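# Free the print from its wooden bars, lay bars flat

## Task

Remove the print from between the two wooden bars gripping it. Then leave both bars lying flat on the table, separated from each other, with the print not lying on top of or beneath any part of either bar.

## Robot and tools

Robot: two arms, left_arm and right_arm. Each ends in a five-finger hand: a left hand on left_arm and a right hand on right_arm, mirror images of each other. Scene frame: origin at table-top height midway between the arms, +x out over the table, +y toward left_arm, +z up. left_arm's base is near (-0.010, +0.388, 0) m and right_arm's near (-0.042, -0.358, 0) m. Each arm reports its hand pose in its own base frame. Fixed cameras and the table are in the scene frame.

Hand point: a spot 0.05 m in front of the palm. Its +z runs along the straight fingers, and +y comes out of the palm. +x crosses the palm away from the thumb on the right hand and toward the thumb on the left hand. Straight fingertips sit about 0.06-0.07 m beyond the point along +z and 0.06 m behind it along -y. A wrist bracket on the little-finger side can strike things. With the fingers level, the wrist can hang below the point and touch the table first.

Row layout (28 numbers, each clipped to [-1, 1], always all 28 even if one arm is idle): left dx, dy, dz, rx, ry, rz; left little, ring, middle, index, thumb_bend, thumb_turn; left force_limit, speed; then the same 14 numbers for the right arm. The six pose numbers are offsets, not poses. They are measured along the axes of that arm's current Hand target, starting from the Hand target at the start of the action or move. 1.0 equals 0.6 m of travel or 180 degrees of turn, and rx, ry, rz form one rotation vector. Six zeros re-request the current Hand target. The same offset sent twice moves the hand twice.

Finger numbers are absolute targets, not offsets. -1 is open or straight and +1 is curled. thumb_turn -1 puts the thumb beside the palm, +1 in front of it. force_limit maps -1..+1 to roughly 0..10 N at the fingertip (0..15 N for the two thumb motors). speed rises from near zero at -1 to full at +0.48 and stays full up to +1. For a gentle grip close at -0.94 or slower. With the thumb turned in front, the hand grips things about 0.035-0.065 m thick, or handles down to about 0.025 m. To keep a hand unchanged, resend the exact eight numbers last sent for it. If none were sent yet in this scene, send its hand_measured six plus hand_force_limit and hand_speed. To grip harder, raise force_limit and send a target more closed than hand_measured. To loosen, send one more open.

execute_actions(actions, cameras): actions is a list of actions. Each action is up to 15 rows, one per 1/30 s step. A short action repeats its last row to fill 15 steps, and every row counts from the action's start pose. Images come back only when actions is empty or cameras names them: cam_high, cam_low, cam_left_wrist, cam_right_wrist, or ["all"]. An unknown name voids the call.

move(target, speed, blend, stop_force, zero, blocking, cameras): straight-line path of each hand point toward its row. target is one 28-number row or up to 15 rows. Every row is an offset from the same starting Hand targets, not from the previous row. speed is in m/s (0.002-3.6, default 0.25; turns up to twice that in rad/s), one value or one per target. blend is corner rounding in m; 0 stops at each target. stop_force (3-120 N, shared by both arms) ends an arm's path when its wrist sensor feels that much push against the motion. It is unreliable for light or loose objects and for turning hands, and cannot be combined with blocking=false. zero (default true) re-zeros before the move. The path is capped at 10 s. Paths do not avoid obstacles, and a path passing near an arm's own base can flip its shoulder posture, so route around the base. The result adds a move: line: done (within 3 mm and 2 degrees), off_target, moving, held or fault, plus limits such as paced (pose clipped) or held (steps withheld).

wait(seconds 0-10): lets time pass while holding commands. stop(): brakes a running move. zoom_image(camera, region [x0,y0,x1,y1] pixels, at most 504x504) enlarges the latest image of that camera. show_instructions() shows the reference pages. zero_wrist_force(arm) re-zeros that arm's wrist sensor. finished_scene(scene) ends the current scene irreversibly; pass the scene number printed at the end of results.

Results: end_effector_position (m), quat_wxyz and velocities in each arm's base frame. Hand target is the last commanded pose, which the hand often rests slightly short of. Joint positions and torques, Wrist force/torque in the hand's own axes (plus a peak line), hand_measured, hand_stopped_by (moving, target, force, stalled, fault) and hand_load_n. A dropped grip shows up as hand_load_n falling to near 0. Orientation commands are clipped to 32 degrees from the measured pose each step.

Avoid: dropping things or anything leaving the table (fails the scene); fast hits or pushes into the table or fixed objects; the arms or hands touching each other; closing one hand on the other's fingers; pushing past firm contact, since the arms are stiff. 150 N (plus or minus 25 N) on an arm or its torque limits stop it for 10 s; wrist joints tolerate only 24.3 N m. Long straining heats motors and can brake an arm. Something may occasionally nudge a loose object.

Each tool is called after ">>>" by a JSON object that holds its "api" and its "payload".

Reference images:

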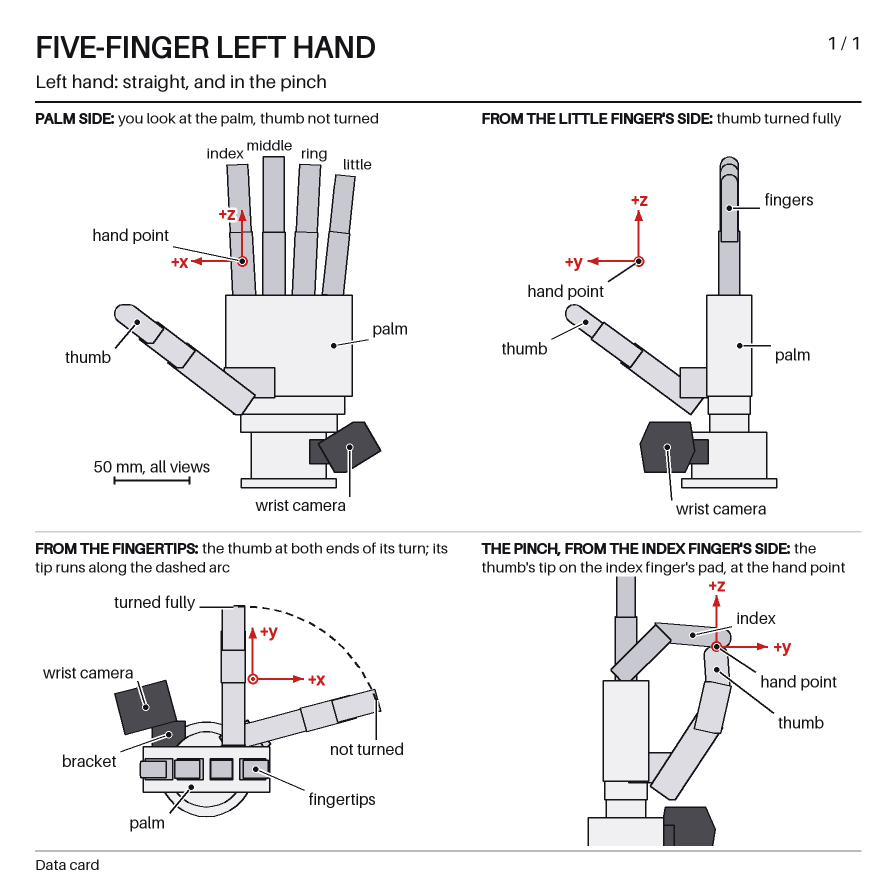

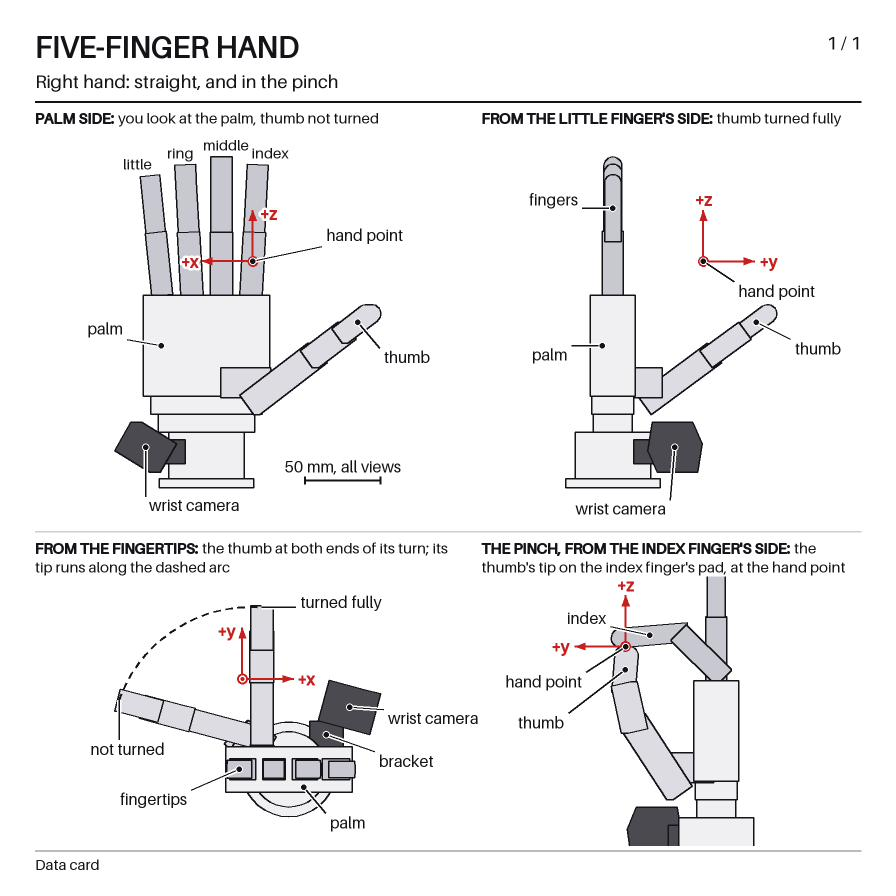

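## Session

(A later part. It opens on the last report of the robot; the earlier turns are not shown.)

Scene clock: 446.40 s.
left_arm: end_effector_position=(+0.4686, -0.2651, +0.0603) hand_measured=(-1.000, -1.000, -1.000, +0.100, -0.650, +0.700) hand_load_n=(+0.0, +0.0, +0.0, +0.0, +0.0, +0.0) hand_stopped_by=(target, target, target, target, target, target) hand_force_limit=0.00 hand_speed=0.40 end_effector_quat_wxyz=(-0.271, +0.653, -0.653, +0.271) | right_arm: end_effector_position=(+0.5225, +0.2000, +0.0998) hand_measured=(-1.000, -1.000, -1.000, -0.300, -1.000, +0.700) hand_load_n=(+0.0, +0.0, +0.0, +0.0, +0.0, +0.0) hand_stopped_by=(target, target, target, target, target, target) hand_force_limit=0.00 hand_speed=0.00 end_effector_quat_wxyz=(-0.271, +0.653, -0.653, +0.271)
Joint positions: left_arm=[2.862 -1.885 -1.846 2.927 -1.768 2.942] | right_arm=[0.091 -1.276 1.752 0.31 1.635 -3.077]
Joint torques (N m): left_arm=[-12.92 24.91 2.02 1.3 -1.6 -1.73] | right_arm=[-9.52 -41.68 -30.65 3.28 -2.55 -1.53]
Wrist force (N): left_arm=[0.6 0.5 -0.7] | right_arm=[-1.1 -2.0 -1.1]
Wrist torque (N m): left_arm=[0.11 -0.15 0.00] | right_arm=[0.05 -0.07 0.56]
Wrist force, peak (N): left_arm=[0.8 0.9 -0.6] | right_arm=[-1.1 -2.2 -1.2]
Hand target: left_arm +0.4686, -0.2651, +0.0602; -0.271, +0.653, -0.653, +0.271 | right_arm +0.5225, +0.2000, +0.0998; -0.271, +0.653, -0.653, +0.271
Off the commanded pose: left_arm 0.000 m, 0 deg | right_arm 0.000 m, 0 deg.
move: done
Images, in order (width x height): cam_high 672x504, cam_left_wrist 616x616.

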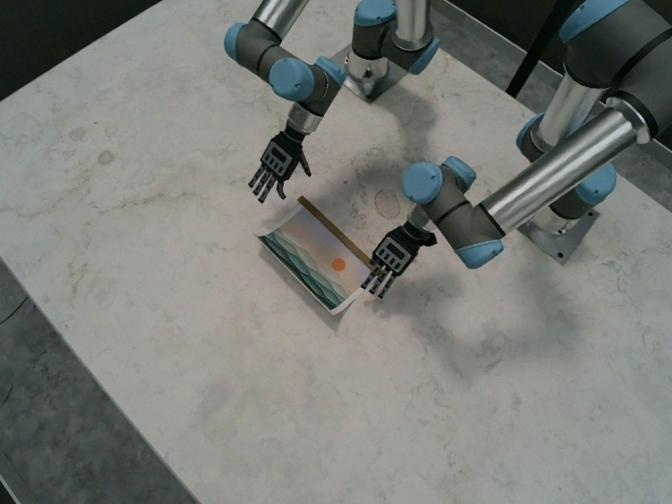

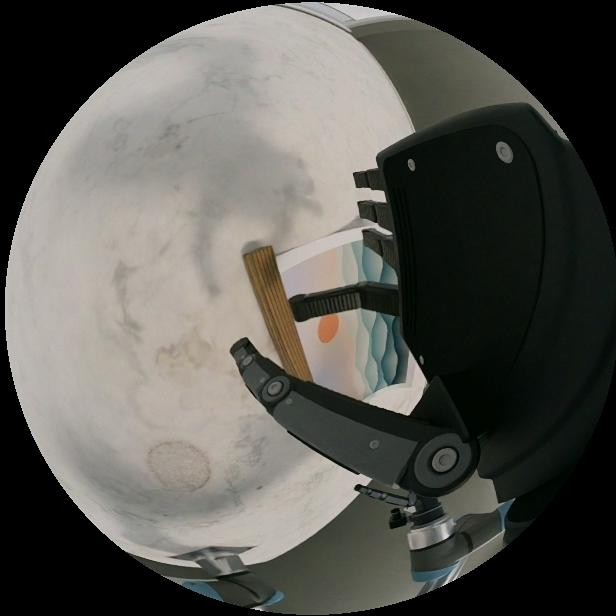

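>>> {"api": "move", "payload": {"target": [-0.0483,-0.0075,0.0547,0,0,0,-1,-1,-1,0.1,-0.65,0.7,0,0.4,0,0,0,0,0,0,-1,-1,-1,-0.3,-1,0.7,0,0], "cameras": ["cam_high","cam_left_wrist"], "speed": 0.1}}

>>> {"api": "zoom_image", "payload": {"camera": "cam_high", "region": [340, 220, 440, 300]}}

>>> {"api": "zoom_image", "payload": {"camera": "cam_left_wrist", "region": [200, 230, 360, 390]}}

Scene clock: 464.70 s.
left_arm: end_effector_position=(+0.4949, -0.2361, +0.0403) hand_measured=(-1.000, -1.000, -1.000, +0.100, -0.650, +0.700) hand_load_n=(+0.0, +0.0, +0.0, +0.0, +0.0, +0.0) hand_stopped_by=(target, target, target, target, target, target) hand_force_limit=0.00 hand_speed=0.40 end_effector_quat_wxyz=(-0.271, +0.653, -0.653, +0.271) | right_arm: end_effector_position=(+0.5225, +0.2000, +0.0998) hand_measured=(-1.000, -1.000, -1.000, -0.300, -1.000, +0.700) hand_load_n=(+0.0, +0.0, -0.5, +0.0, +0.0, +0.0) hand_stopped_by=(target, target, target, target, target, target) hand_force_limit=0.00 hand_speed=0.00 end_effector_quat_wxyz=(-0.271, +0.653, -0.653, +0.271)
Joint positions: left_arm=[2.95 -1.925 -1.849 2.98 -1.707 3.006] | right_arm=[0.091 -1.276 1.752 0.31 1.635 -3.077]
Joint torques (N m): left_arm=[14.47 24.26 26.63 1.85 1.5 1.76] | right_arm=[-8.27 -41.01 -30.54 3.13 -2.25 -1.59]
Wrist force (N): left_arm=[0.3 0.2 -0.7] | right_arm=[-1.0 -1.9 -0.8]
Wrist torque (N m): left_arm=[-0.02 -0.08 -0.17] | right_arm=[0.06 -0.09 0.56]
Wrist force, peak (N): left_arm=[0.9 0.5 -1.0] | right_arm=[-1.1 -2.3 -1.0]
Hand target: left_arm +0.4950, -0.2361, +0.0403; -0.271, +0.653, -0.653, +0.271 | right_arm +0.5225, +0.2000, +0.0998; -0.271, +0.653, -0.653, +0.271
Off the commanded pose: left_arm 0.000 m, 0 deg | right_arm 0.000 m, 0 deg.
move: done
Images, in order (width x height): cam_high 672x504, cam_left_wrist 616x616.

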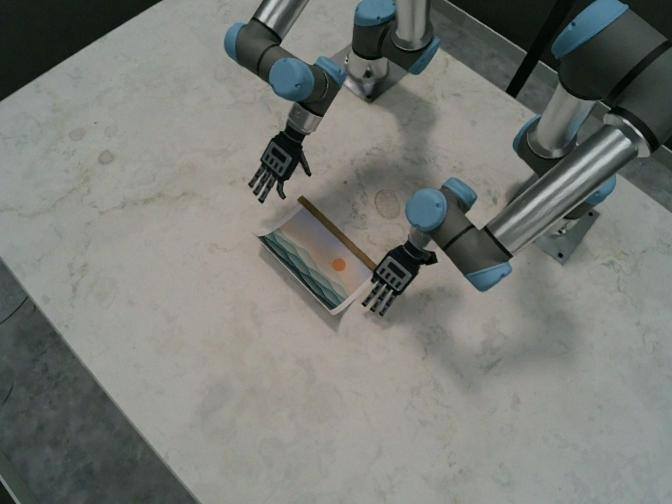

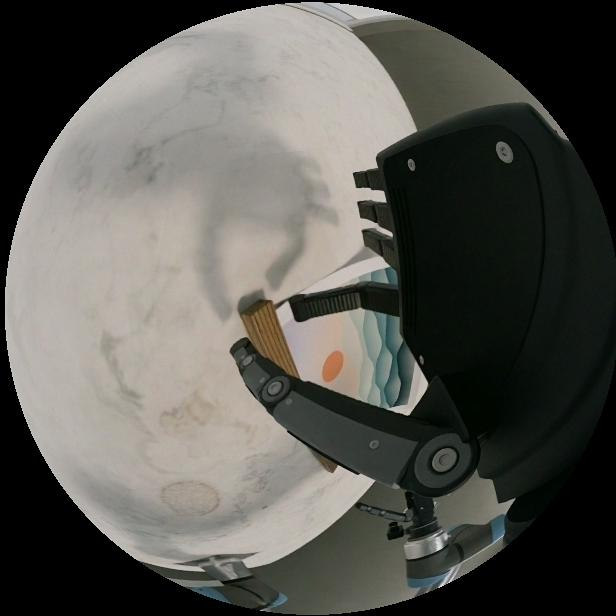

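Scaled by 5.040 from the camera's 672x504 image, which has a finer 960x720 frame.

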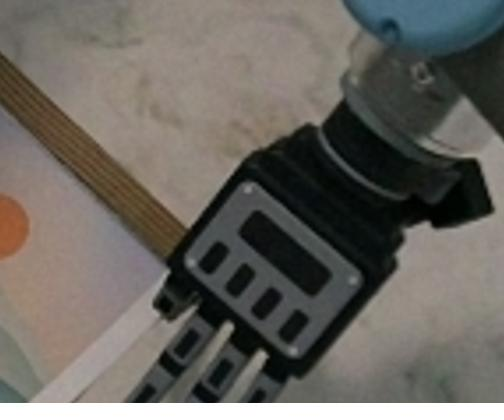

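Scaled by 3.150 from the camera's 616x616 image, which has a finer 880x880 frame.

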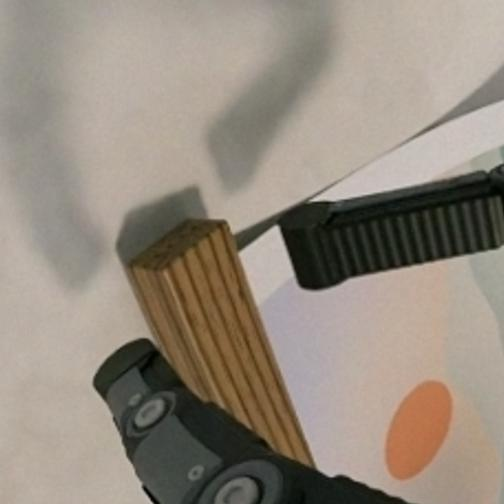

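>>> {"api": "move", "payload": {"target": [0,0.0318,0.0318,0,0,0,-1,-1,-1,0.1,-0.65,0.7,0,0.4,0,0,0,0,0,0,-1,-1,-1,-0.3,-1,0.7,0,0], "speed": 0.03, "stop_force": 4, "cameras": ["cam_high","cam_left_wrist","cam_right_wrist"]}}

Scene clock: 482.23 s.
left_arm: end_effector_position=(+0.4950, -0.2360, +0.0167) hand_measured=(-1.000, -1.000, -1.000, +0.100, -0.650, +0.700) hand_load_n=(+0.0, +0.0, +0.0, -1.5, +0.0, +0.0) hand_stopped_by=(target, target, target, target, target, target) hand_force_limit=0.00 hand_speed=0.40 end_effector_quat_wxyz=(-0.271, +0.653, -0.653, +0.271) | right_arm: end_effector_position=(+0.5225, +0.2000, +0.0998) hand_measured=(-1.000, -1.000, -1.000, -0.300, -1.000, +0.700) hand_load_n=(+0.0, +0.0, +0.0, +0.0, +0.0, +0.0) hand_stopped_by=(target, target, target, target, target, target) hand_force_limit=0.00 hand_speed=0.00 end_effector_quat_wxyz=(-0.271, +0.653, -0.653, +0.271)
Joint positions: left_arm=[2.951 -1.96 -1.872 3.039 -1.707 3.006] | right_arm=[0.091 -1.276 1.752 0.31 1.635 -3.077]
Joint torques (N m): left_arm=[6.4 37.99 22.96 -3.36 0.58 1.73] | right_arm=[-9.62 -41.43 -31 2.97 -2.3 -1.6]
Wrist force (N): left_arm=[0.7 -4.8 -2.8] | right_arm=[-1.2 -1.8 -0.7]
Wrist torque (N m): left_arm=[-0.11 -0.04 -0.14] | right_arm=[0.05 -0.07 0.55]
Wrist force, peak (N): left_arm=[0.1 -22.6 -13.2] | right_arm=[-1.1 -2.3 -1.2]
Hand target: left_arm +0.4950, -0.2360, +0.0167; -0.271, +0.653, -0.653, +0.271 (not the last commanded pose) | right_arm +0.5225, +0.2000, +0.0998; -0.271, +0.653, -0.653, +0.271
Off the commanded pose: left_arm 0.003 m, 0 deg | right_arm 0.000 m, 0 deg.
move: contact (left_arm)
Images, in order (width x height): cam_high 672x504, cam_left_wrist 616x616, cam_right_wrist 616x616.

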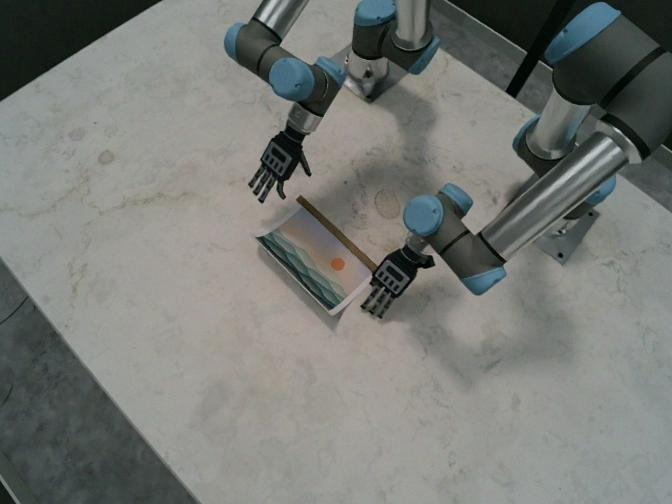

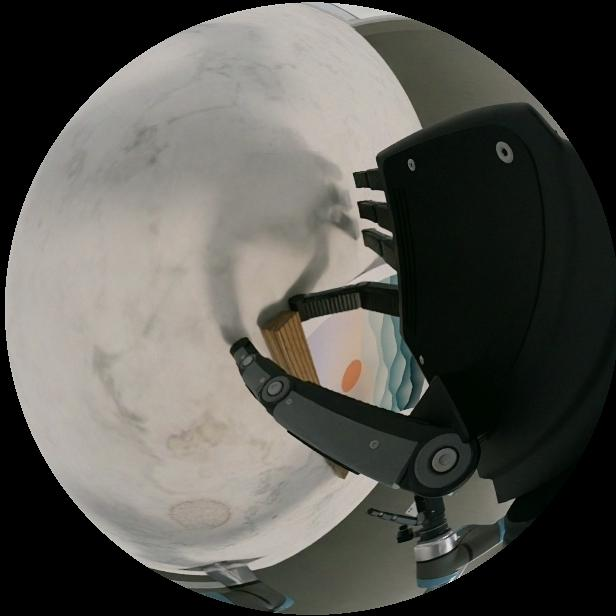

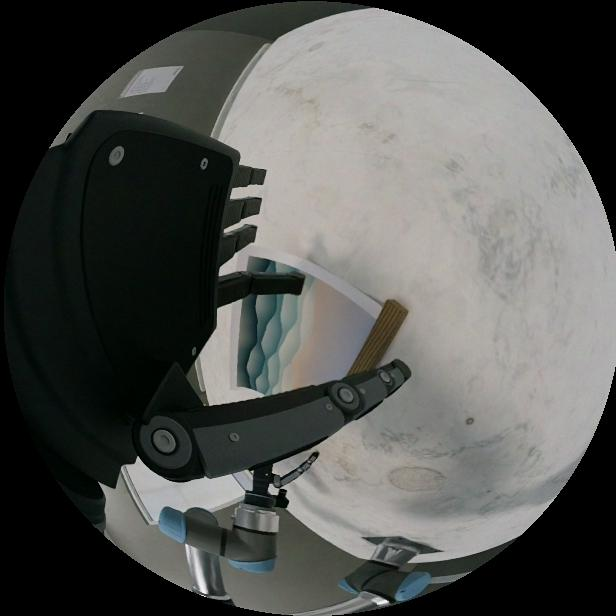

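>>> {"api": "zoom_image", "payload": {"camera": "cam_left_wrist", "region": [200, 250, 360, 410]}}

Scaled by 3.150 from the camera's 616x616 image, which has a finer 880x880 frame.

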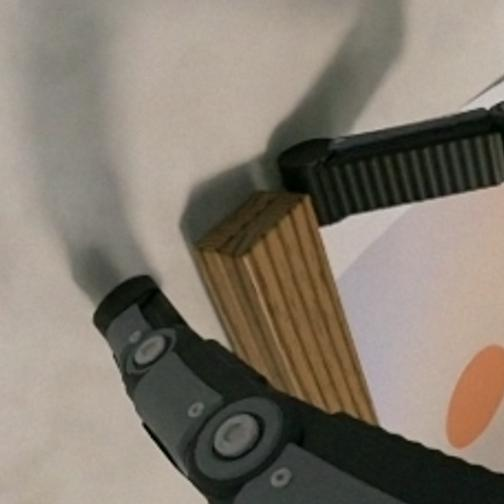

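>>> {"api": "move", "payload": {"target": [[0.0117,-0.0035,-0.0035,0,0,0,-1,-1,-1,0.18,-0.62,0.7,0,0.4,0,0,0,0,0,0,-1,-1,-1,-0.3,-1,0.7,0,0],[0.0117,0.0035,0.0035,0,0,0,-1,-1,-1,0.18,-0.62,0.7,0,0.4,0,0,0,0,0,0,-1,-1,-1,-0.3,-1,0.7,0,0]], "speed": 0.02, "stop_force": 4, "cameras": ["cam_left_wrist"]}}

>>> {"api": "zoom_image", "payload": {"camera": "cam_left_wrist", "region": [200, 250, 360, 410]}}

Scene clock: 491.70 s.
left_arm: end_effector_position=(+0.4951, -0.2430, +0.0137) hand_measured=(-1.000, -1.000, -1.000, +0.180, -0.620, +0.700) hand_load_n=(+0.0, +0.0, -0.5, -5.0, +0.0, +0.0) hand_stopped_by=(target, target, target, target, target, target) hand_force_limit=0.00 hand_speed=0.40 end_effector_quat_wxyz=(-0.271, +0.653, -0.653, +0.271) | right_arm: end_effector_position=(+0.5225, +0.2000, +0.0998) hand_measured=(-1.000, -1.000, -1.000, -0.300, -1.000, +0.700) hand_load_n=(+0.0, +0.0, +0.0, +0.0, +0.0, +0.0) hand_stopped_by=(target, target, target, target, target, target) hand_force_limit=0.00 hand_speed=0.00 end_effector_quat_wxyz=(-0.271, +0.653, -0.653, +0.271)
Joint positions: left_arm=[2.933 -1.972 -1.863 3.041 -1.719 2.993] | right_arm=[0.091 -1.276 1.752 0.31 1.635 -3.077]
Joint torques (N m): left_arm=[-12.95 24.27 -1.14 0.35 -1.54 -1.48] | right_arm=[-7.96 -40.72 -29.83 3.06 -2.17 -1.34]
Wrist force (N): left_arm=[0.1 -8.4 -5.7] | right_arm=[-1.0 -1.8 -0.6]
Wrist torque (N m): left_arm=[-0.23 -0.07 0.04] | right_arm=[0.05 -0.10 0.56]
Wrist force, peak (N): left_arm=[-0.1 -9.6 -6.4] | right_arm=[-1.2 -2.3 -0.9]
Hand target: left_arm +0.4951, -0.2430, +0.0138; -0.271, +0.653, -0.653, +0.271 | right_arm +0.5225, +0.2000, +0.0998; -0.271, +0.653, -0.653, +0.271
Off the commanded pose: left_arm 0.000 m, 0 deg | right_arm 0.000 m, 0 deg.
move: contact (left_arm)
Images, in order (width x height): cam_left_wrist 616x616.

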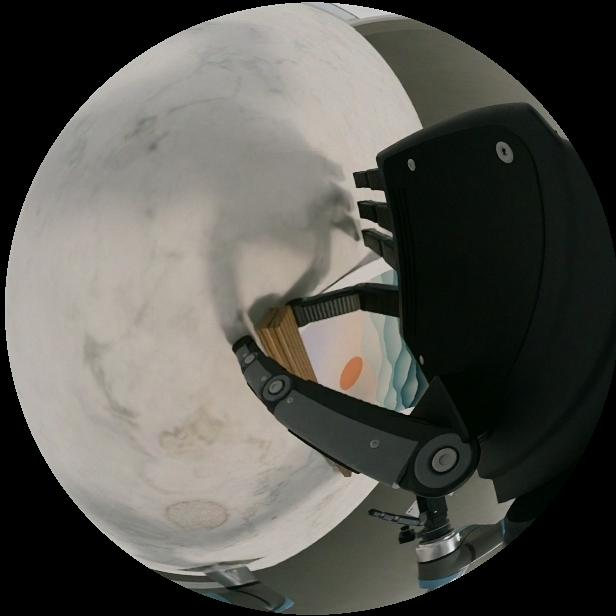

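Scaled by 3.150 from the camera's 616x616 image, which has a finer 880x880 frame.

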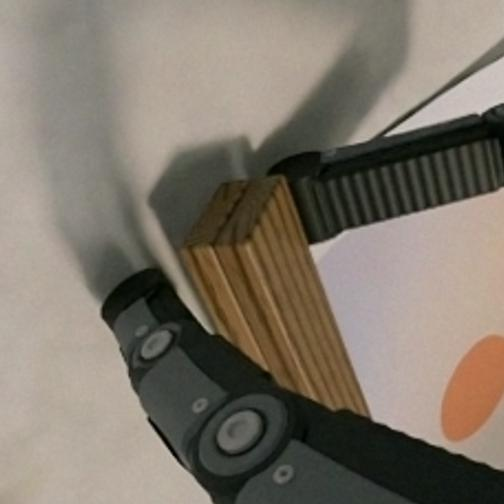

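>>> {"api": "zoom_image", "payload": {"camera": "cam_left_wrist", "region": [245, 290, 325, 370]}}

Scaled by 6.300 from the camera's 616x616 image, which has a finer 880x880 frame.

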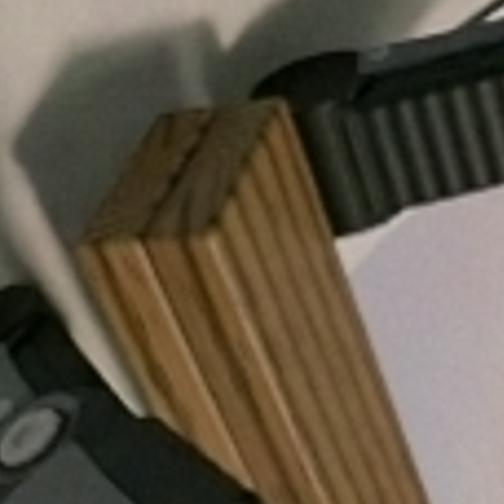

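>>> {"api": "move", "payload": {"target": [0,-0.0024,-0.0024,0,0,0,-1,-1,-1,0.18,-0.62,0.7,0,0.4,0,0,0,0,0,0,-1,-1,-1,-0.3,-1,0.7,0,0], "speed": 0.02}}

>>> {"api": "execute_actions", "payload": {"actions": [[[0,0,0,0,0,0,-1,-1,-1,0.18,-0.57,0.7,-0.2,-0.9,0,0,0,0,0,0,-1,-1,-1,-0.3,-1,0.7,0,0]],[[0,0,0,0,0,0,-1,-1,-1,0.18,-0.57,0.7,-0.2,-0.9,0,0,0,0,0,0,-1,-1,-1,-0.3,-1,0.7,0,0]],[[0,0,0,0,0,0,-1,-1,-1,0.45,-0.57,0.7,-0.2,-0.9,0,0,0,0,0,0,-1,-1,-1,-0.3,-1,0.7,0,0]],[[0,0,0,0,0,0,-1,-1,-1,0.45,-0.57,0.7,-0.2,-0.9,0,0,0,0,0,0,-1,-1,-1,-0.3,-1,0.7,0,0]],[[0,0,0,0,0,0,-1,-1,-1,0.45,-0.57,0.7,-0.2,-0.9,0,0,0,0,0,0,-1,-1,-1,-0.3,-1,0.7,0,0]],[[0,0,0,0,0,0,-1,-1,-1,0.45,-0.57,0.7,-0.2,-0.9,0,0,0,0,0,0,-1,-1,-1,-0.3,-1,0.7,0,0]]], "cameras": ["cam_left_wrist"]}}

>>> {"api": "zoom_image", "payload": {"camera": "cam_left_wrist", "region": [230, 270, 350, 390]}}

Scene clock: 508.70 s.
left_arm: end_effector_position=(+0.4950, -0.2430, +0.0157) hand_measured=(-1.000, -1.000, -1.000, +0.180, -0.620, +0.700) hand_load_n=(+0.0, +0.0, +0.0, -1.5, +0.0, +0.0) hand_stopped_by=(target, target, target, target, target, target) hand_force_limit=0.00 hand_speed=0.40 end_effector_quat_wxyz=(-0.271, +0.653, -0.653, +0.271) | right_arm: end_effector_position=(+0.5225, +0.2000, +0.0998) hand_measured=(-1.000, -1.000, -1.000, -0.300, -1.000, +0.700) hand_load_n=(+0.0, +0.0, +0.0, +0.0, +0.0, +0.0) hand_stopped_by=(target, target, target, target, target, target) hand_force_limit=0.00 hand_speed=0.00 end_effector_quat_wxyz=(-0.271, +0.653, -0.653, +0.271)
Joint positions: left_arm=[2.933 -1.969 -1.861 3.036 -1.719 2.993] | right_arm=[0.091 -1.276 1.752 0.31 1.635 -3.077]
Joint torques (N m): left_arm=[-10.41 40.77 25.47 -2.8 -0.27 -1.18] | right_arm=[-7.61 -40.01 -31.39 3 -1.96 -1.13]
Wrist force (N): left_arm=[0.3 -1.2 -1.9] | right_arm=[-0.7 -1.7 -0.9]
Wrist torque (N m): left_arm=[-0.07 -0.06 0.01] | right_arm=[0.09 -0.14 0.58]
Wrist force, peak (N): left_arm=[0.0 -9.9 -6.4] | right_arm=[-1.3 -2.1 -1.0]
Hand target: left_arm +0.4951, -0.2431, +0.0158; -0.271, +0.653, -0.653, +0.271 | right_arm +0.5225, +0.2000, +0.0998; -0.271, +0.653, -0.653, +0.271
Off the commanded pose: left_arm 0.000 m, 0 deg | right_arm 0.000 m, 0 deg.
move: done

Scene clock: 511.90 s.
left_arm: end_effector_position=(+0.4951, -0.2431, +0.0158) hand_measured=(-1.000, -1.000, -1.000, +0.216, -0.572, +0.700) hand_load_n=(+0.0, +0.0, -0.5, +4.0, +5.0, -0.5) hand_stopped_by=(target, target, target, force, target, target) hand_force_limit=-0.20 hand_speed=-0.90 end_effector_quat_wxyz=(-0.271, +0.653, -0.653, +0.271) | right_arm: end_effector_position=(+0.5225, +0.2000, +0.0998) hand_measured=(-1.000, -1.000, -1.000, -0.300, -1.000, +0.700) hand_load_n=(+0.0, +0.0, -0.5, +0.0, +0.0, +0.0) hand_stopped_by=(target, target, target, target, target, target) hand_force_limit=0.00 hand_speed=0.00 end_effector_quat_wxyz=(-0.271, +0.653, -0.653, +0.271)
Joint positions: left_arm=[2.933 -1.969 -1.861 3.036 -1.719 2.993] | right_arm=[0.091 -1.276 1.752 0.31 1.635 -3.077]
Joint torques (N m): left_arm=[-13.2 34.77 22.43 -2.78 -1.12 -1.49] | right_arm=[-6.83 -39.68 -30.37 3.11 -1.93 -0.98]
Wrist force (N): left_arm=[0.2 -0.1 -0.6] | right_arm=[-0.9 -2.0 -0.9]
Wrist torque (N m): left_arm=[-0.03 -0.03 0.00] | right_arm=[0.04 -0.10 0.56]
Wrist force, peak (N): left_arm=[0.2 -3.0 -4.0] | right_arm=[-1.2 -2.3 -1.1]
Hand target: left_arm +0.4951, -0.2431, +0.0158; -0.271, +0.653, -0.653, +0.271 | right_arm +0.5225, +0.2000, +0.0998; -0.271, +0.653, -0.653, +0.271
Off the commanded pose: left_arm 0.000 m, 0 deg | right_arm 0.000 m, 0 deg.
Step readings (end_effector_position of left_arm | right_arm):
0: (+0.4950, -0.2430, +0.0157) | (+0.5225, +0.2000, +0.0998)
1: (+0.4950, -0.2430, +0.0157) | (+0.5225, +0.2000, +0.0998)
2: (+0.4950, -0.2430, +0.0158) | (+0.5225, +0.2000, +0.0998)
4: (+0.4951, -0.2430, +0.0158) | (+0.5225, +0.2000, +0.0998)
8: (+0.4951, -0.2430, +0.0158) | (+0.5225, +0.2000, +0.0998)
15: (+0.4951, -0.2430, +0.0158) | (+0.5225, +0.2000, +0.0998)
16: (+0.4951, -0.2430, +0.0158) | (+0.5225, +0.2000, +0.0998)
17: (+0.4951, -0.2430, +0.0158) | (+0.5225, +0.2000, +0.0998)
19: (+0.4951, -0.2430, +0.0158) | (+0.5225, +0.2000, +0.0998)
23: (+0.4951, -0.2430, +0.0158) | (+0.5225, +0.2000, +0.0998)
30: (+0.4951, -0.2430, +0.0158) | (+0.5225, +0.2000, +0.0998)
31: (+0.4951, -0.2430, +0.0158) | (+0.5225, +0.2000, +0.0998)
32: (+0.4951, -0.2430, +0.0158) | (+0.5225, +0.2000, +0.0998)
34: (+0.4951, -0.2430, +0.0158) | (+0.5225, +0.2000, +0.0998)
38: (+0.4951, -0.2430, +0.0158) | (+0.5225, +0.2000, +0.0998)
45: (+0.4951, -0.2430, +0.0158) | (+0.5225, +0.2000, +0.0998)
46: (+0.4951, -0.2430, +0.0158) | (+0.5225, +0.2000, +0.0998)
47: (+0.4951, -0.2430, +0.0158) | (+0.5225, +0.2000, +0.0998)
49: (+0.4951, -0.2430, +0.0158) | (+0.5225, +0.2000, +0.0998)
53: (+0.4951, -0.2430, +0.0158) | (+0.5225, +0.2000, +0.0998)
60: (+0.4951, -0.2430, +0.0158) | (+0.5225, +0.2000, +0.0998)
61: (+0.4951, -0.2430, +0.0158) | (+0.5225, +0.2000, +0.0998)
62: (+0.4951, -0.2430, +0.0158) | (+0.5225, +0.2000, +0.0998)
64: (+0.4951, -0.2431, +0.0158) | (+0.5225, +0.2000, +0.0998)
68: (+0.4951, -0.2431, +0.0158) | (+0.5225, +0.2000, +0.0998)
75: (+0.4951, -0.2431, +0.0158) | (+0.5225, +0.2000, +0.0998)
76: (+0.4951, -0.2431, +0.0158) | (+0.5225, +0.2000, +0.0998)
77: (+0.4951, -0.2431, +0.0158) | (+0.5225, +0.2000, +0.0998)
79: (+0.4951, -0.2431, +0.0158) | (+0.5225, +0.2000, +0.0998)
83: (+0.4951, -0.2431, +0.0158) | (+0.5225, +0.2000, +0.0998)
90: (+0.4951, -0.2431, +0.0158) | (+0.5225, +0.2000, +0.0998)
Images, in order (width x height): cam_left_wrist 616x616.

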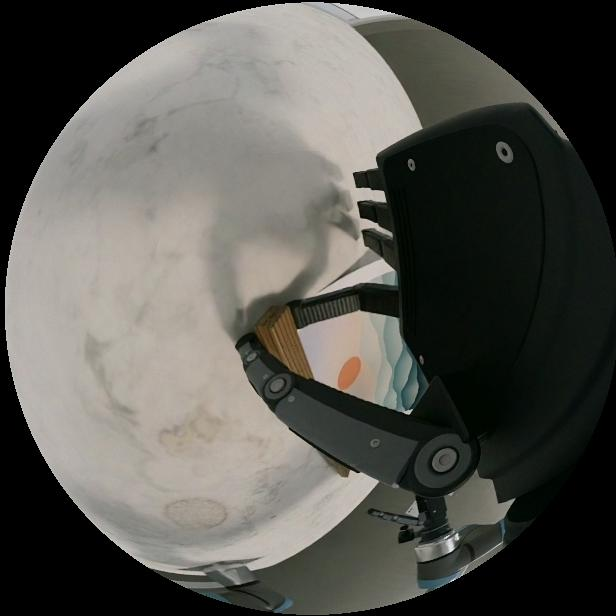

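Scaled by 4.200 from the camera's 616x616 image, which has a finer 880x880 frame.

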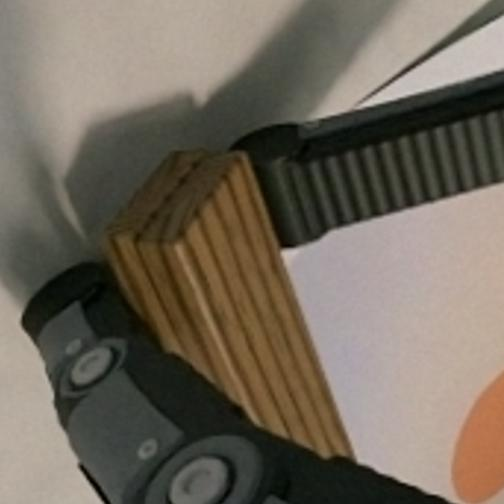

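>>> {"api": "move", "payload": {"target": [0,-0.0354,-0.0354,0,0,0,-1,-1,-1,0.45,-0.57,0.7,-0.2,-0.9,0,0,0,0,0,0,-1,-1,-1,-0.3,-1,0.7,0,0], "speed": 0.05, "cameras": ["cam_high","cam_low","cam_left_wrist"]}}

>>> {"api": "zoom_image", "payload": {"camera": "cam_left_wrist", "region": [230, 270, 350, 390]}}

>>> {"api": "zoom_image", "payload": {"camera": "cam_high", "region": [240, 170, 440, 340]}}

Scene clock: 516.27 s.
left_arm: end_effector_position=(+0.4950, -0.2431, +0.0457) hand_measured=(-1.000, -1.000, -1.000, +0.216, -0.572, +0.700) hand_load_n=(+0.0, +0.0, +0.0, +3.5, +4.5, -0.5) hand_stopped_by=(target, target, target, force, target, target) hand_force_limit=-0.20 hand_speed=-0.90 end_effector_quat_wxyz=(-0.271, +0.653, -0.653, +0.271) | right_arm: end_effector_position=(+0.5225, +0.2000, +0.0998) hand_measured=(-1.000, -1.000, -1.000, -0.300, -1.000, +0.700) hand_load_n=(+0.0, +0.0, +0.0, +0.0, +0.0, +0.0) hand_stopped_by=(target, target, target, target, target, target) hand_force_limit=0.00 hand_speed=0.00 end_effector_quat_wxyz=(-0.271, +0.653, -0.653, +0.271)
Joint positions: left_arm=[2.933 -1.925 -1.832 2.962 -1.719 2.993] | right_arm=[0.091 -1.276 1.752 0.31 1.635 -3.077]
Joint torques (N m): left_arm=[-11.69 40.43 26.23 -3.05 -1.74 -1.75] | right_arm=[-7.23 -39.56 -29.05 3 -1.78 -1.02]
Wrist force (N): left_arm=[0.1 0.4 -0.3] | right_arm=[-0.9 -2.0 -0.9]
Wrist torque (N m): left_arm=[-0.04 -0.05 0.00] | right_arm=[0.04 -0.11 0.57]
Wrist force, peak (N): left_arm=[-0.2 -0.4 -0.9] | right_arm=[-1.0 -2.3 -1.0]
Hand target: left_arm +0.4950, -0.2431, +0.0458; -0.271, +0.653, -0.653, +0.271 | right_arm +0.5225, +0.2000, +0.0998; -0.271, +0.653, -0.653, +0.271
Off the commanded pose: left_arm 0.000 m, 0 deg | right_arm 0.000 m, 0 deg.
move: done
Images, in order (width x height): cam_high 672x504, cam_low 672x504, cam_left_wrist 616x616.

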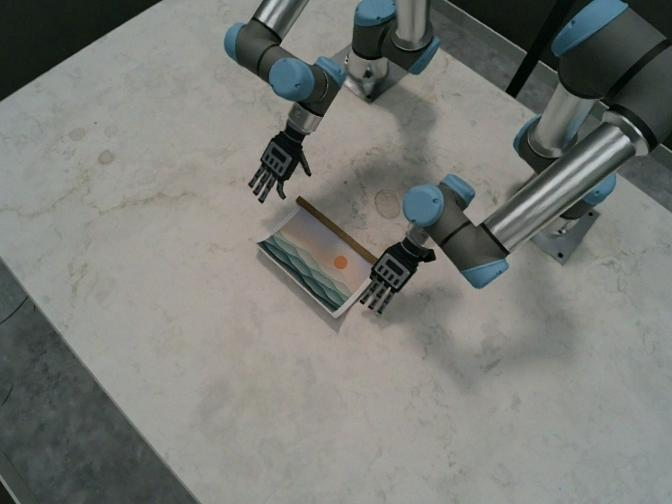

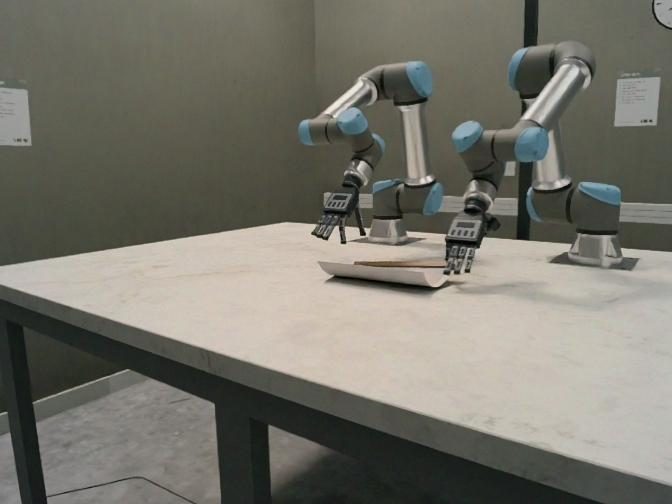

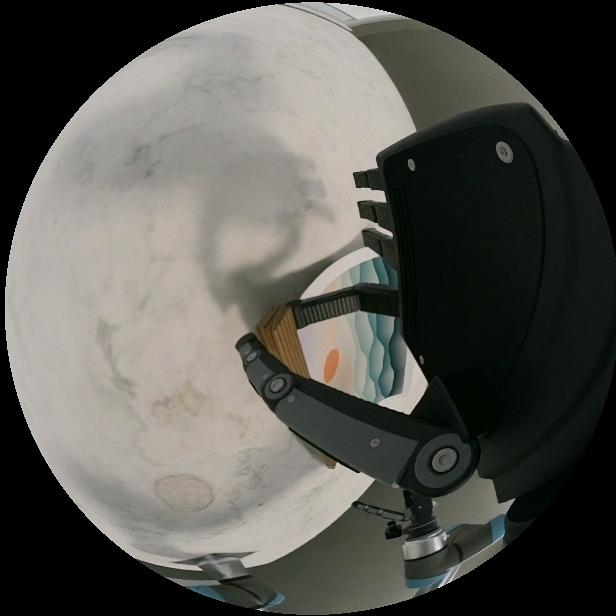

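Scaled by 4.200 from the camera's 616x616 image, which has a finer 880x880 frame.

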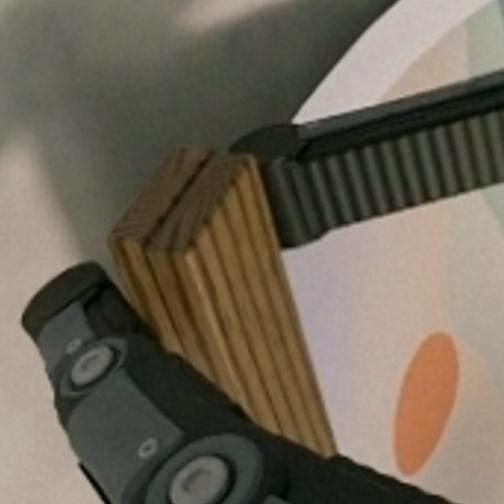

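Scaled by 2.520 from the camera's 672x504 image, which has a finer 960x720 frame.

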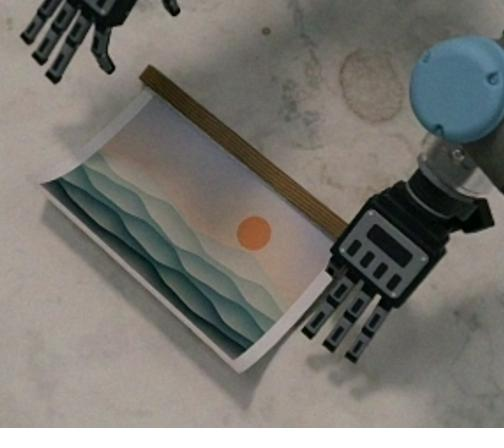

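>>> {"api": "zoom_image", "payload": {"camera": "cam_low", "region": [410, 200, 520, 290]}}

>>> {"api": "zoom_image", "payload": {"camera": "cam_left_wrist", "region": [240, 290, 310, 360]}}

Scaled by 4.582 from the camera's 672x504 image, which has a finer 960x720 frame.

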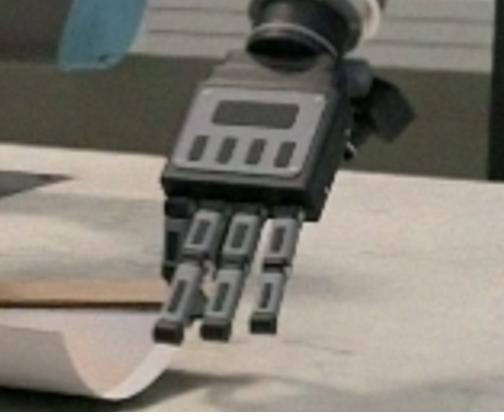

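Scaled by 7.200 from the camera's 616x616 image, which has a finer 880x880 frame.

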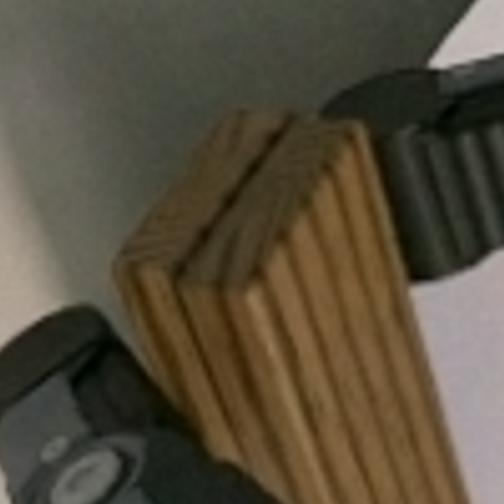

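>>> {"api": "move", "payload": {"target": [0.0317,-0.0943,-0.0943,0,-0.0825,0.0825,-1,-1,-1,0.45,-0.57,0.7,-0.2,-0.9,0,0,0,0,0,0,-1,-1,-1,-0.3,-1,0.7,0,0], "speed": 0.06, "cameras": ["cam_high","cam_low","cam_left_wrist","cam_right_wrist"]}}

>>> {"api": "zoom_image", "payload": {"camera": "cam_low", "region": [310, 170, 510, 310]}}

>>> {"api": "zoom_image", "payload": {"camera": "cam_right_wrist", "region": [310, 230, 460, 380]}}

Scene clock: 548.60 s.
left_arm: end_effector_position=(+0.4949, -0.2621, +0.1258) hand_measured=(-1.000, -1.000, -1.000, +0.216, -0.572, +0.700) hand_load_n=(+0.0, +0.0, +0.0, +3.5, +4.5, +0.0) hand_stopped_by=(target, target, target, force, target, target) hand_force_limit=-0.20 hand_speed=-0.90 end_effector_quat_wxyz=(+0.386, -0.593, +0.691, -0.147) | right_arm: end_effector_position=(+0.5225, +0.2000, +0.0998) hand_measured=(-1.000, -1.000, -1.000, -0.300, -1.000, +0.700) hand_load_n=(+0.0, +0.0, +0.0, +0.0, +0.0, +0.0) hand_stopped_by=(target, target, target, target, target, target) hand_force_limit=0.00 hand_speed=0.00 end_effector_quat_wxyz=(-0.271, +0.653, -0.653, +0.271)
Joint positions: left_arm=[2.711 -1.986 -1.54 2.639 -2.125 3.065] | right_arm=[0.091 -1.276 1.752 0.31 1.635 -3.077]
Joint torques (N m): left_arm=[-13.01 31.13 27.91 -3.13 -2.24 1.77] | right_arm=[-6.89 -38.67 -29.19 2.72 -1.44 -1.04]
Wrist force (N): left_arm=[1.2 0.8 -0.4] | right_arm=[-1.1 -1.9 -0.7]
Wrist torque (N m): left_arm=[0.10 -0.14 -0.11] | right_arm=[0.04 -0.08 0.55]
Wrist force, peak (N): left_arm=[1.6 1.0 -0.3] | right_arm=[-1.2 -2.2 -0.8]
Hand target: left_arm +0.4949, -0.2622, +0.1258; +0.386, -0.593, +0.691, -0.147 | right_arm +0.5225, +0.2000, +0.0998; -0.271, +0.653, -0.653, +0.271
Off the commanded pose: left_arm 0.000 m, 0 deg | right_arm 0.000 m, 0 deg.
move: done

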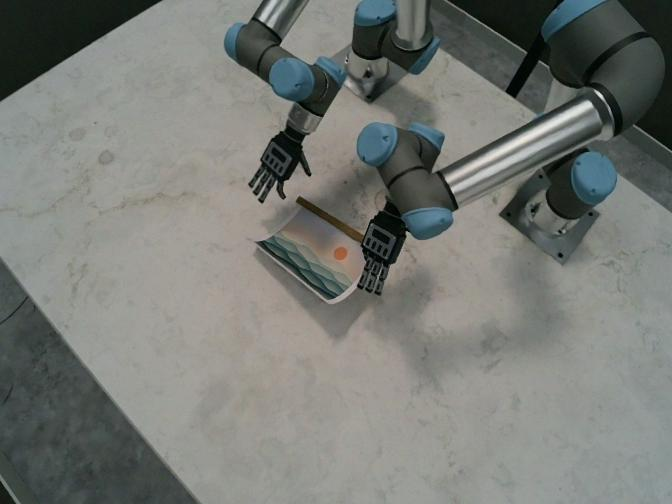

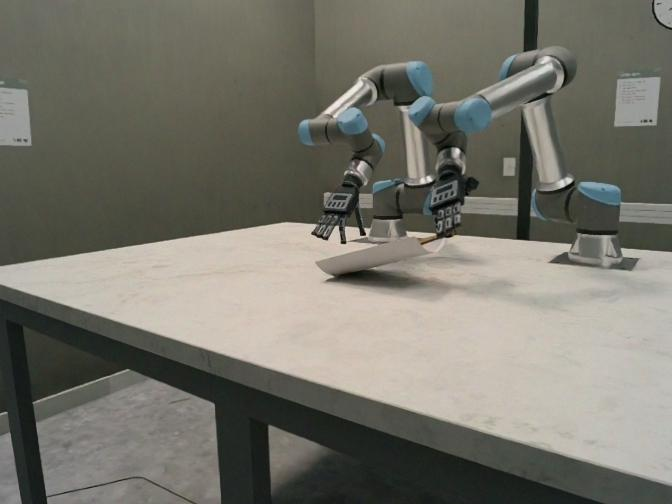

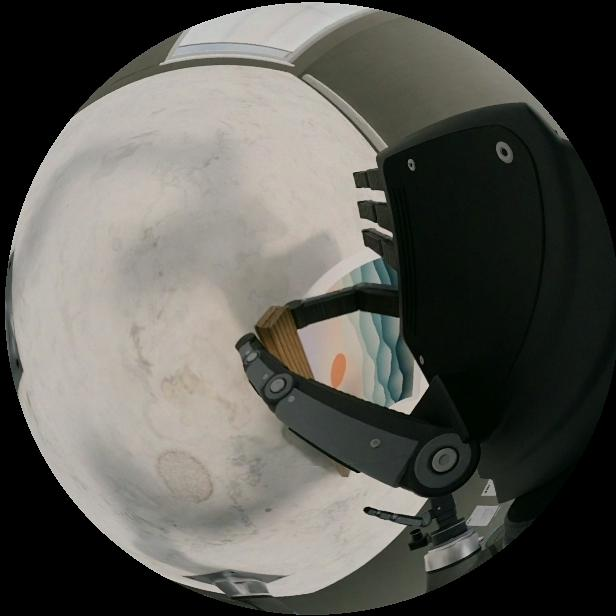

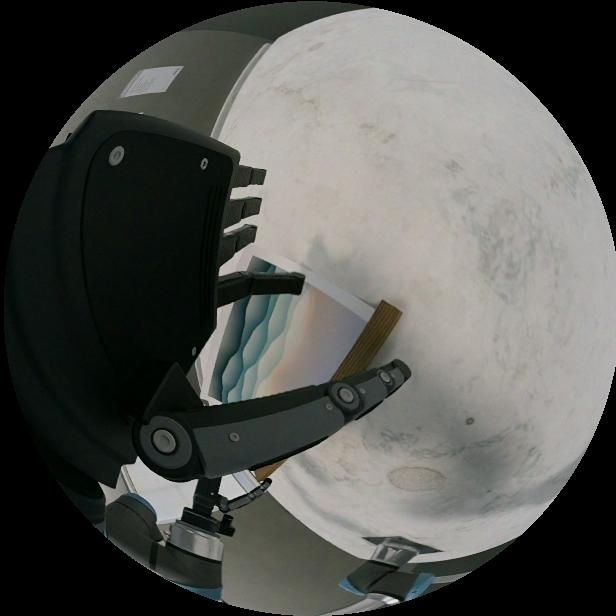

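Scaled by 2.520 from the camera's 672x504 image, which has a finer 960x720 frame.

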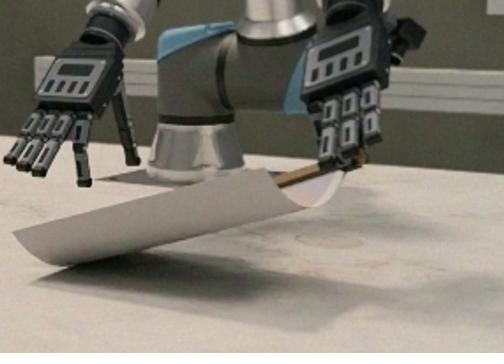

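Scaled by 3.360 from the camera's 616x616 image, which has a finer 880x880 frame.

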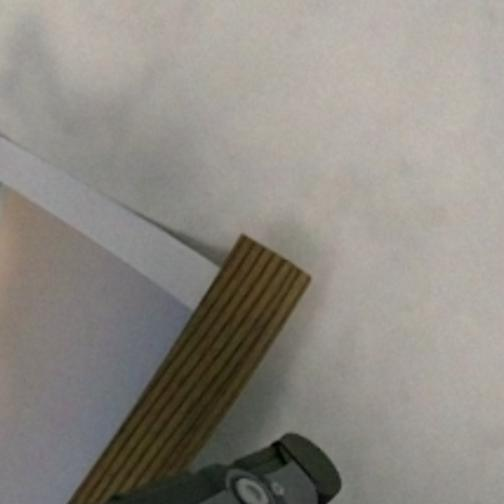

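>>> {"api": "move", "payload": {"target": [0,0,0,0,0,0,-1,-1,-1,0.45,-0.57,0.7,-0.2,-0.9,-0.0317,0.0534,0.0758,0,0,0,-1,-1,-1,0.1,-0.65,0.7,0,0.4], "speed": 0.08, "cameras": ["cam_right_wrist"]}}

>>> {"api": "zoom_image", "payload": {"camera": "cam_right_wrist", "region": [260, 230, 420, 390]}}

Scene clock: 563.50 s.
left_arm: end_effector_position=(+0.4949, -0.2622, +0.1258) hand_measured=(-1.000, -1.000, -1.000, +0.216, -0.572, +0.700) hand_load_n=(+0.0, +0.0, +0.0, +3.5, +4.5, +0.0) hand_stopped_by=(target, target, target, force, target, target) hand_force_limit=-0.20 hand_speed=-0.90 end_effector_quat_wxyz=(+0.386, -0.593, +0.691, -0.147) | right_arm: end_effector_position=(+0.5320, +0.2190, +0.0450) hand_measured=(-1.000, -1.000, -1.000, +0.100, -0.650, +0.700) hand_load_n=(+0.0, +0.0, +0.0, +0.0, +0.0, +0.0) hand_stopped_by=(target, target, target, target, target, target) hand_force_limit=0.00 hand_speed=0.40 end_effector_quat_wxyz=(-0.271, +0.653, -0.653, +0.271)
Joint positions: left_arm=[2.711 -1.986 -1.54 2.639 -2.126 3.066] | right_arm=[0.134 -1.173 1.768 0.194 1.665 -3.046]
Joint torques (N m): left_arm=[-13.44 30.27 28.76 -3.3 -2.13 0.66] | right_arm=[6.71 -25.57 -29.51 -1.7 2.74 2.03]
Wrist force (N): left_arm=[1.0 0.8 -0.1] | right_arm=[-0.9 -1.9 -0.5]
Wrist torque (N m): left_arm=[0.07 -0.09 -0.12] | right_arm=[0.02 -0.11 0.37]
Wrist force, peak (N): left_arm=[1.6 1.0 -0.2] | right_arm=[-1.0 -2.4 -1.4]
Hand target: left_arm +0.4949, -0.2622, +0.1258; +0.386, -0.593, +0.691, -0.147 | right_arm +0.5321, +0.2191, +0.0450; -0.271, +0.653, -0.653, +0.271
Off the commanded pose: left_arm 0.000 m, 0 deg | right_arm 0.000 m, 0 deg.
move: done
Images, in order (width x height): cam_right_wrist 616x616.

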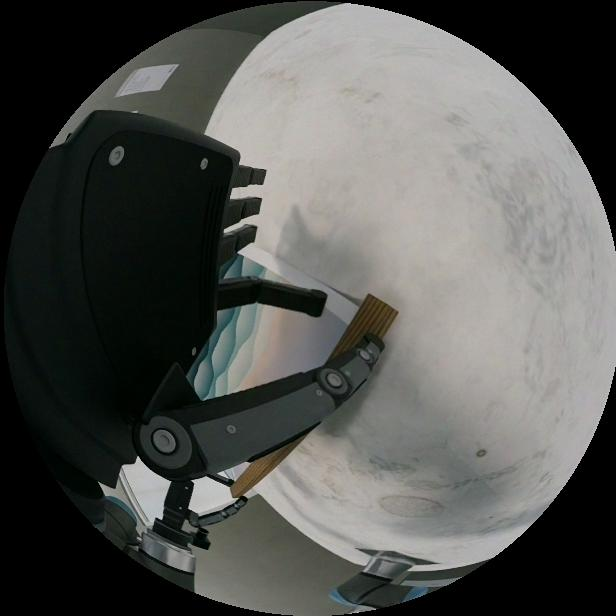

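Scaled by 3.150 from the camera's 616x616 image, which has a finer 880x880 frame.

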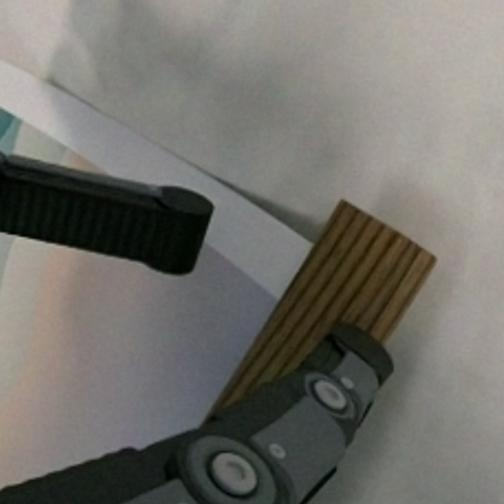

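>>> {"api": "move", "payload": {"target": [0,0,0,0,0,0,-1,-1,-1,0.45,-0.57,0.7,-0.2,-0.9,0.1,0.0212,0.0212,0,0,0,-1,-1,-1,0.1,-0.65,0.7,0,0.4], "speed": 0.1, "cameras": ["cam_right_wrist"]}}

>>> {"api": "zoom_image", "payload": {"camera": "cam_right_wrist", "region": [260, 280, 420, 440]}}

Scene clock: 590.37 s.
left_arm: end_effector_position=(+0.4949, -0.2622, +0.1258) hand_measured=(-1.000, -1.000, -1.000, +0.216, -0.572, +0.700) hand_load_n=(+0.0, +0.0, +0.0, +3.5, +4.5, -0.5) hand_stopped_by=(target, target, target, force, target, target) hand_force_limit=-0.20 hand_speed=-0.90 end_effector_quat_wxyz=(+0.386, -0.593, +0.691, -0.147) | right_arm: end_effector_position=(+0.5321, +0.1592, +0.0270) hand_measured=(-1.000, -1.000, -1.000, +0.100, -0.650, +0.700) hand_load_n=(-0.5, +0.0, +0.0, +0.0, +0.0, +0.0) hand_stopped_by=(target, target, target, target, target, target) hand_force_limit=0.00 hand_speed=0.40 end_effector_quat_wxyz=(-0.271, +0.653, -0.653, +0.271)
Joint positions: left_arm=[2.711 -1.986 -1.54 2.639 -2.126 3.065] | right_arm=[-0.013 -1.194 1.855 0.123 1.562 -3.15]
Joint torques (N m): left_arm=[-13.09 29.91 29.25 -3.23 -2.12 -1.07] | right_arm=[-7.99 -43.21 -6.46 -1.83 -2.64 -1.7]
Wrist force (N): left_arm=[1.3 0.8 -0.6] | right_arm=[-0.8 -2.4 -0.9]
Wrist torque (N m): left_arm=[0.11 -0.16 -0.10] | right_arm=[-0.02 -0.12 0.56]
Wrist force, peak (N): left_arm=[1.4 1.2 0.1] | right_arm=[-0.9 -2.6 -1.0]
Hand target: left_arm +0.4949, -0.2622, +0.1258; +0.386, -0.593, +0.691, -0.147 | right_arm +0.5321, +0.1591, +0.0270; -0.271, +0.653, -0.653, +0.271
Off the commanded pose: left_arm 0.000 m, 0 deg | right_arm 0.000 m, 0 deg.
move: done
Images, in order (width x height): cam_right_wrist 616x616.

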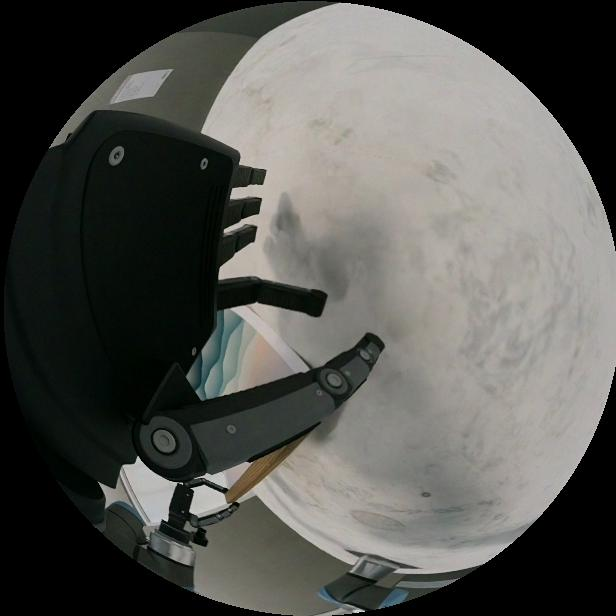

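Scaled by 3.150 from the camera's 616x616 image, which has a finer 880x880 frame.

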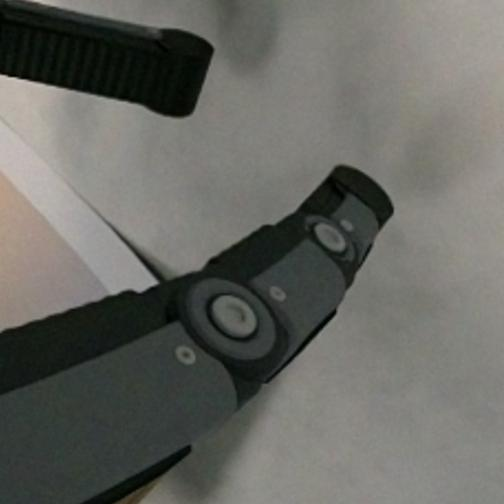

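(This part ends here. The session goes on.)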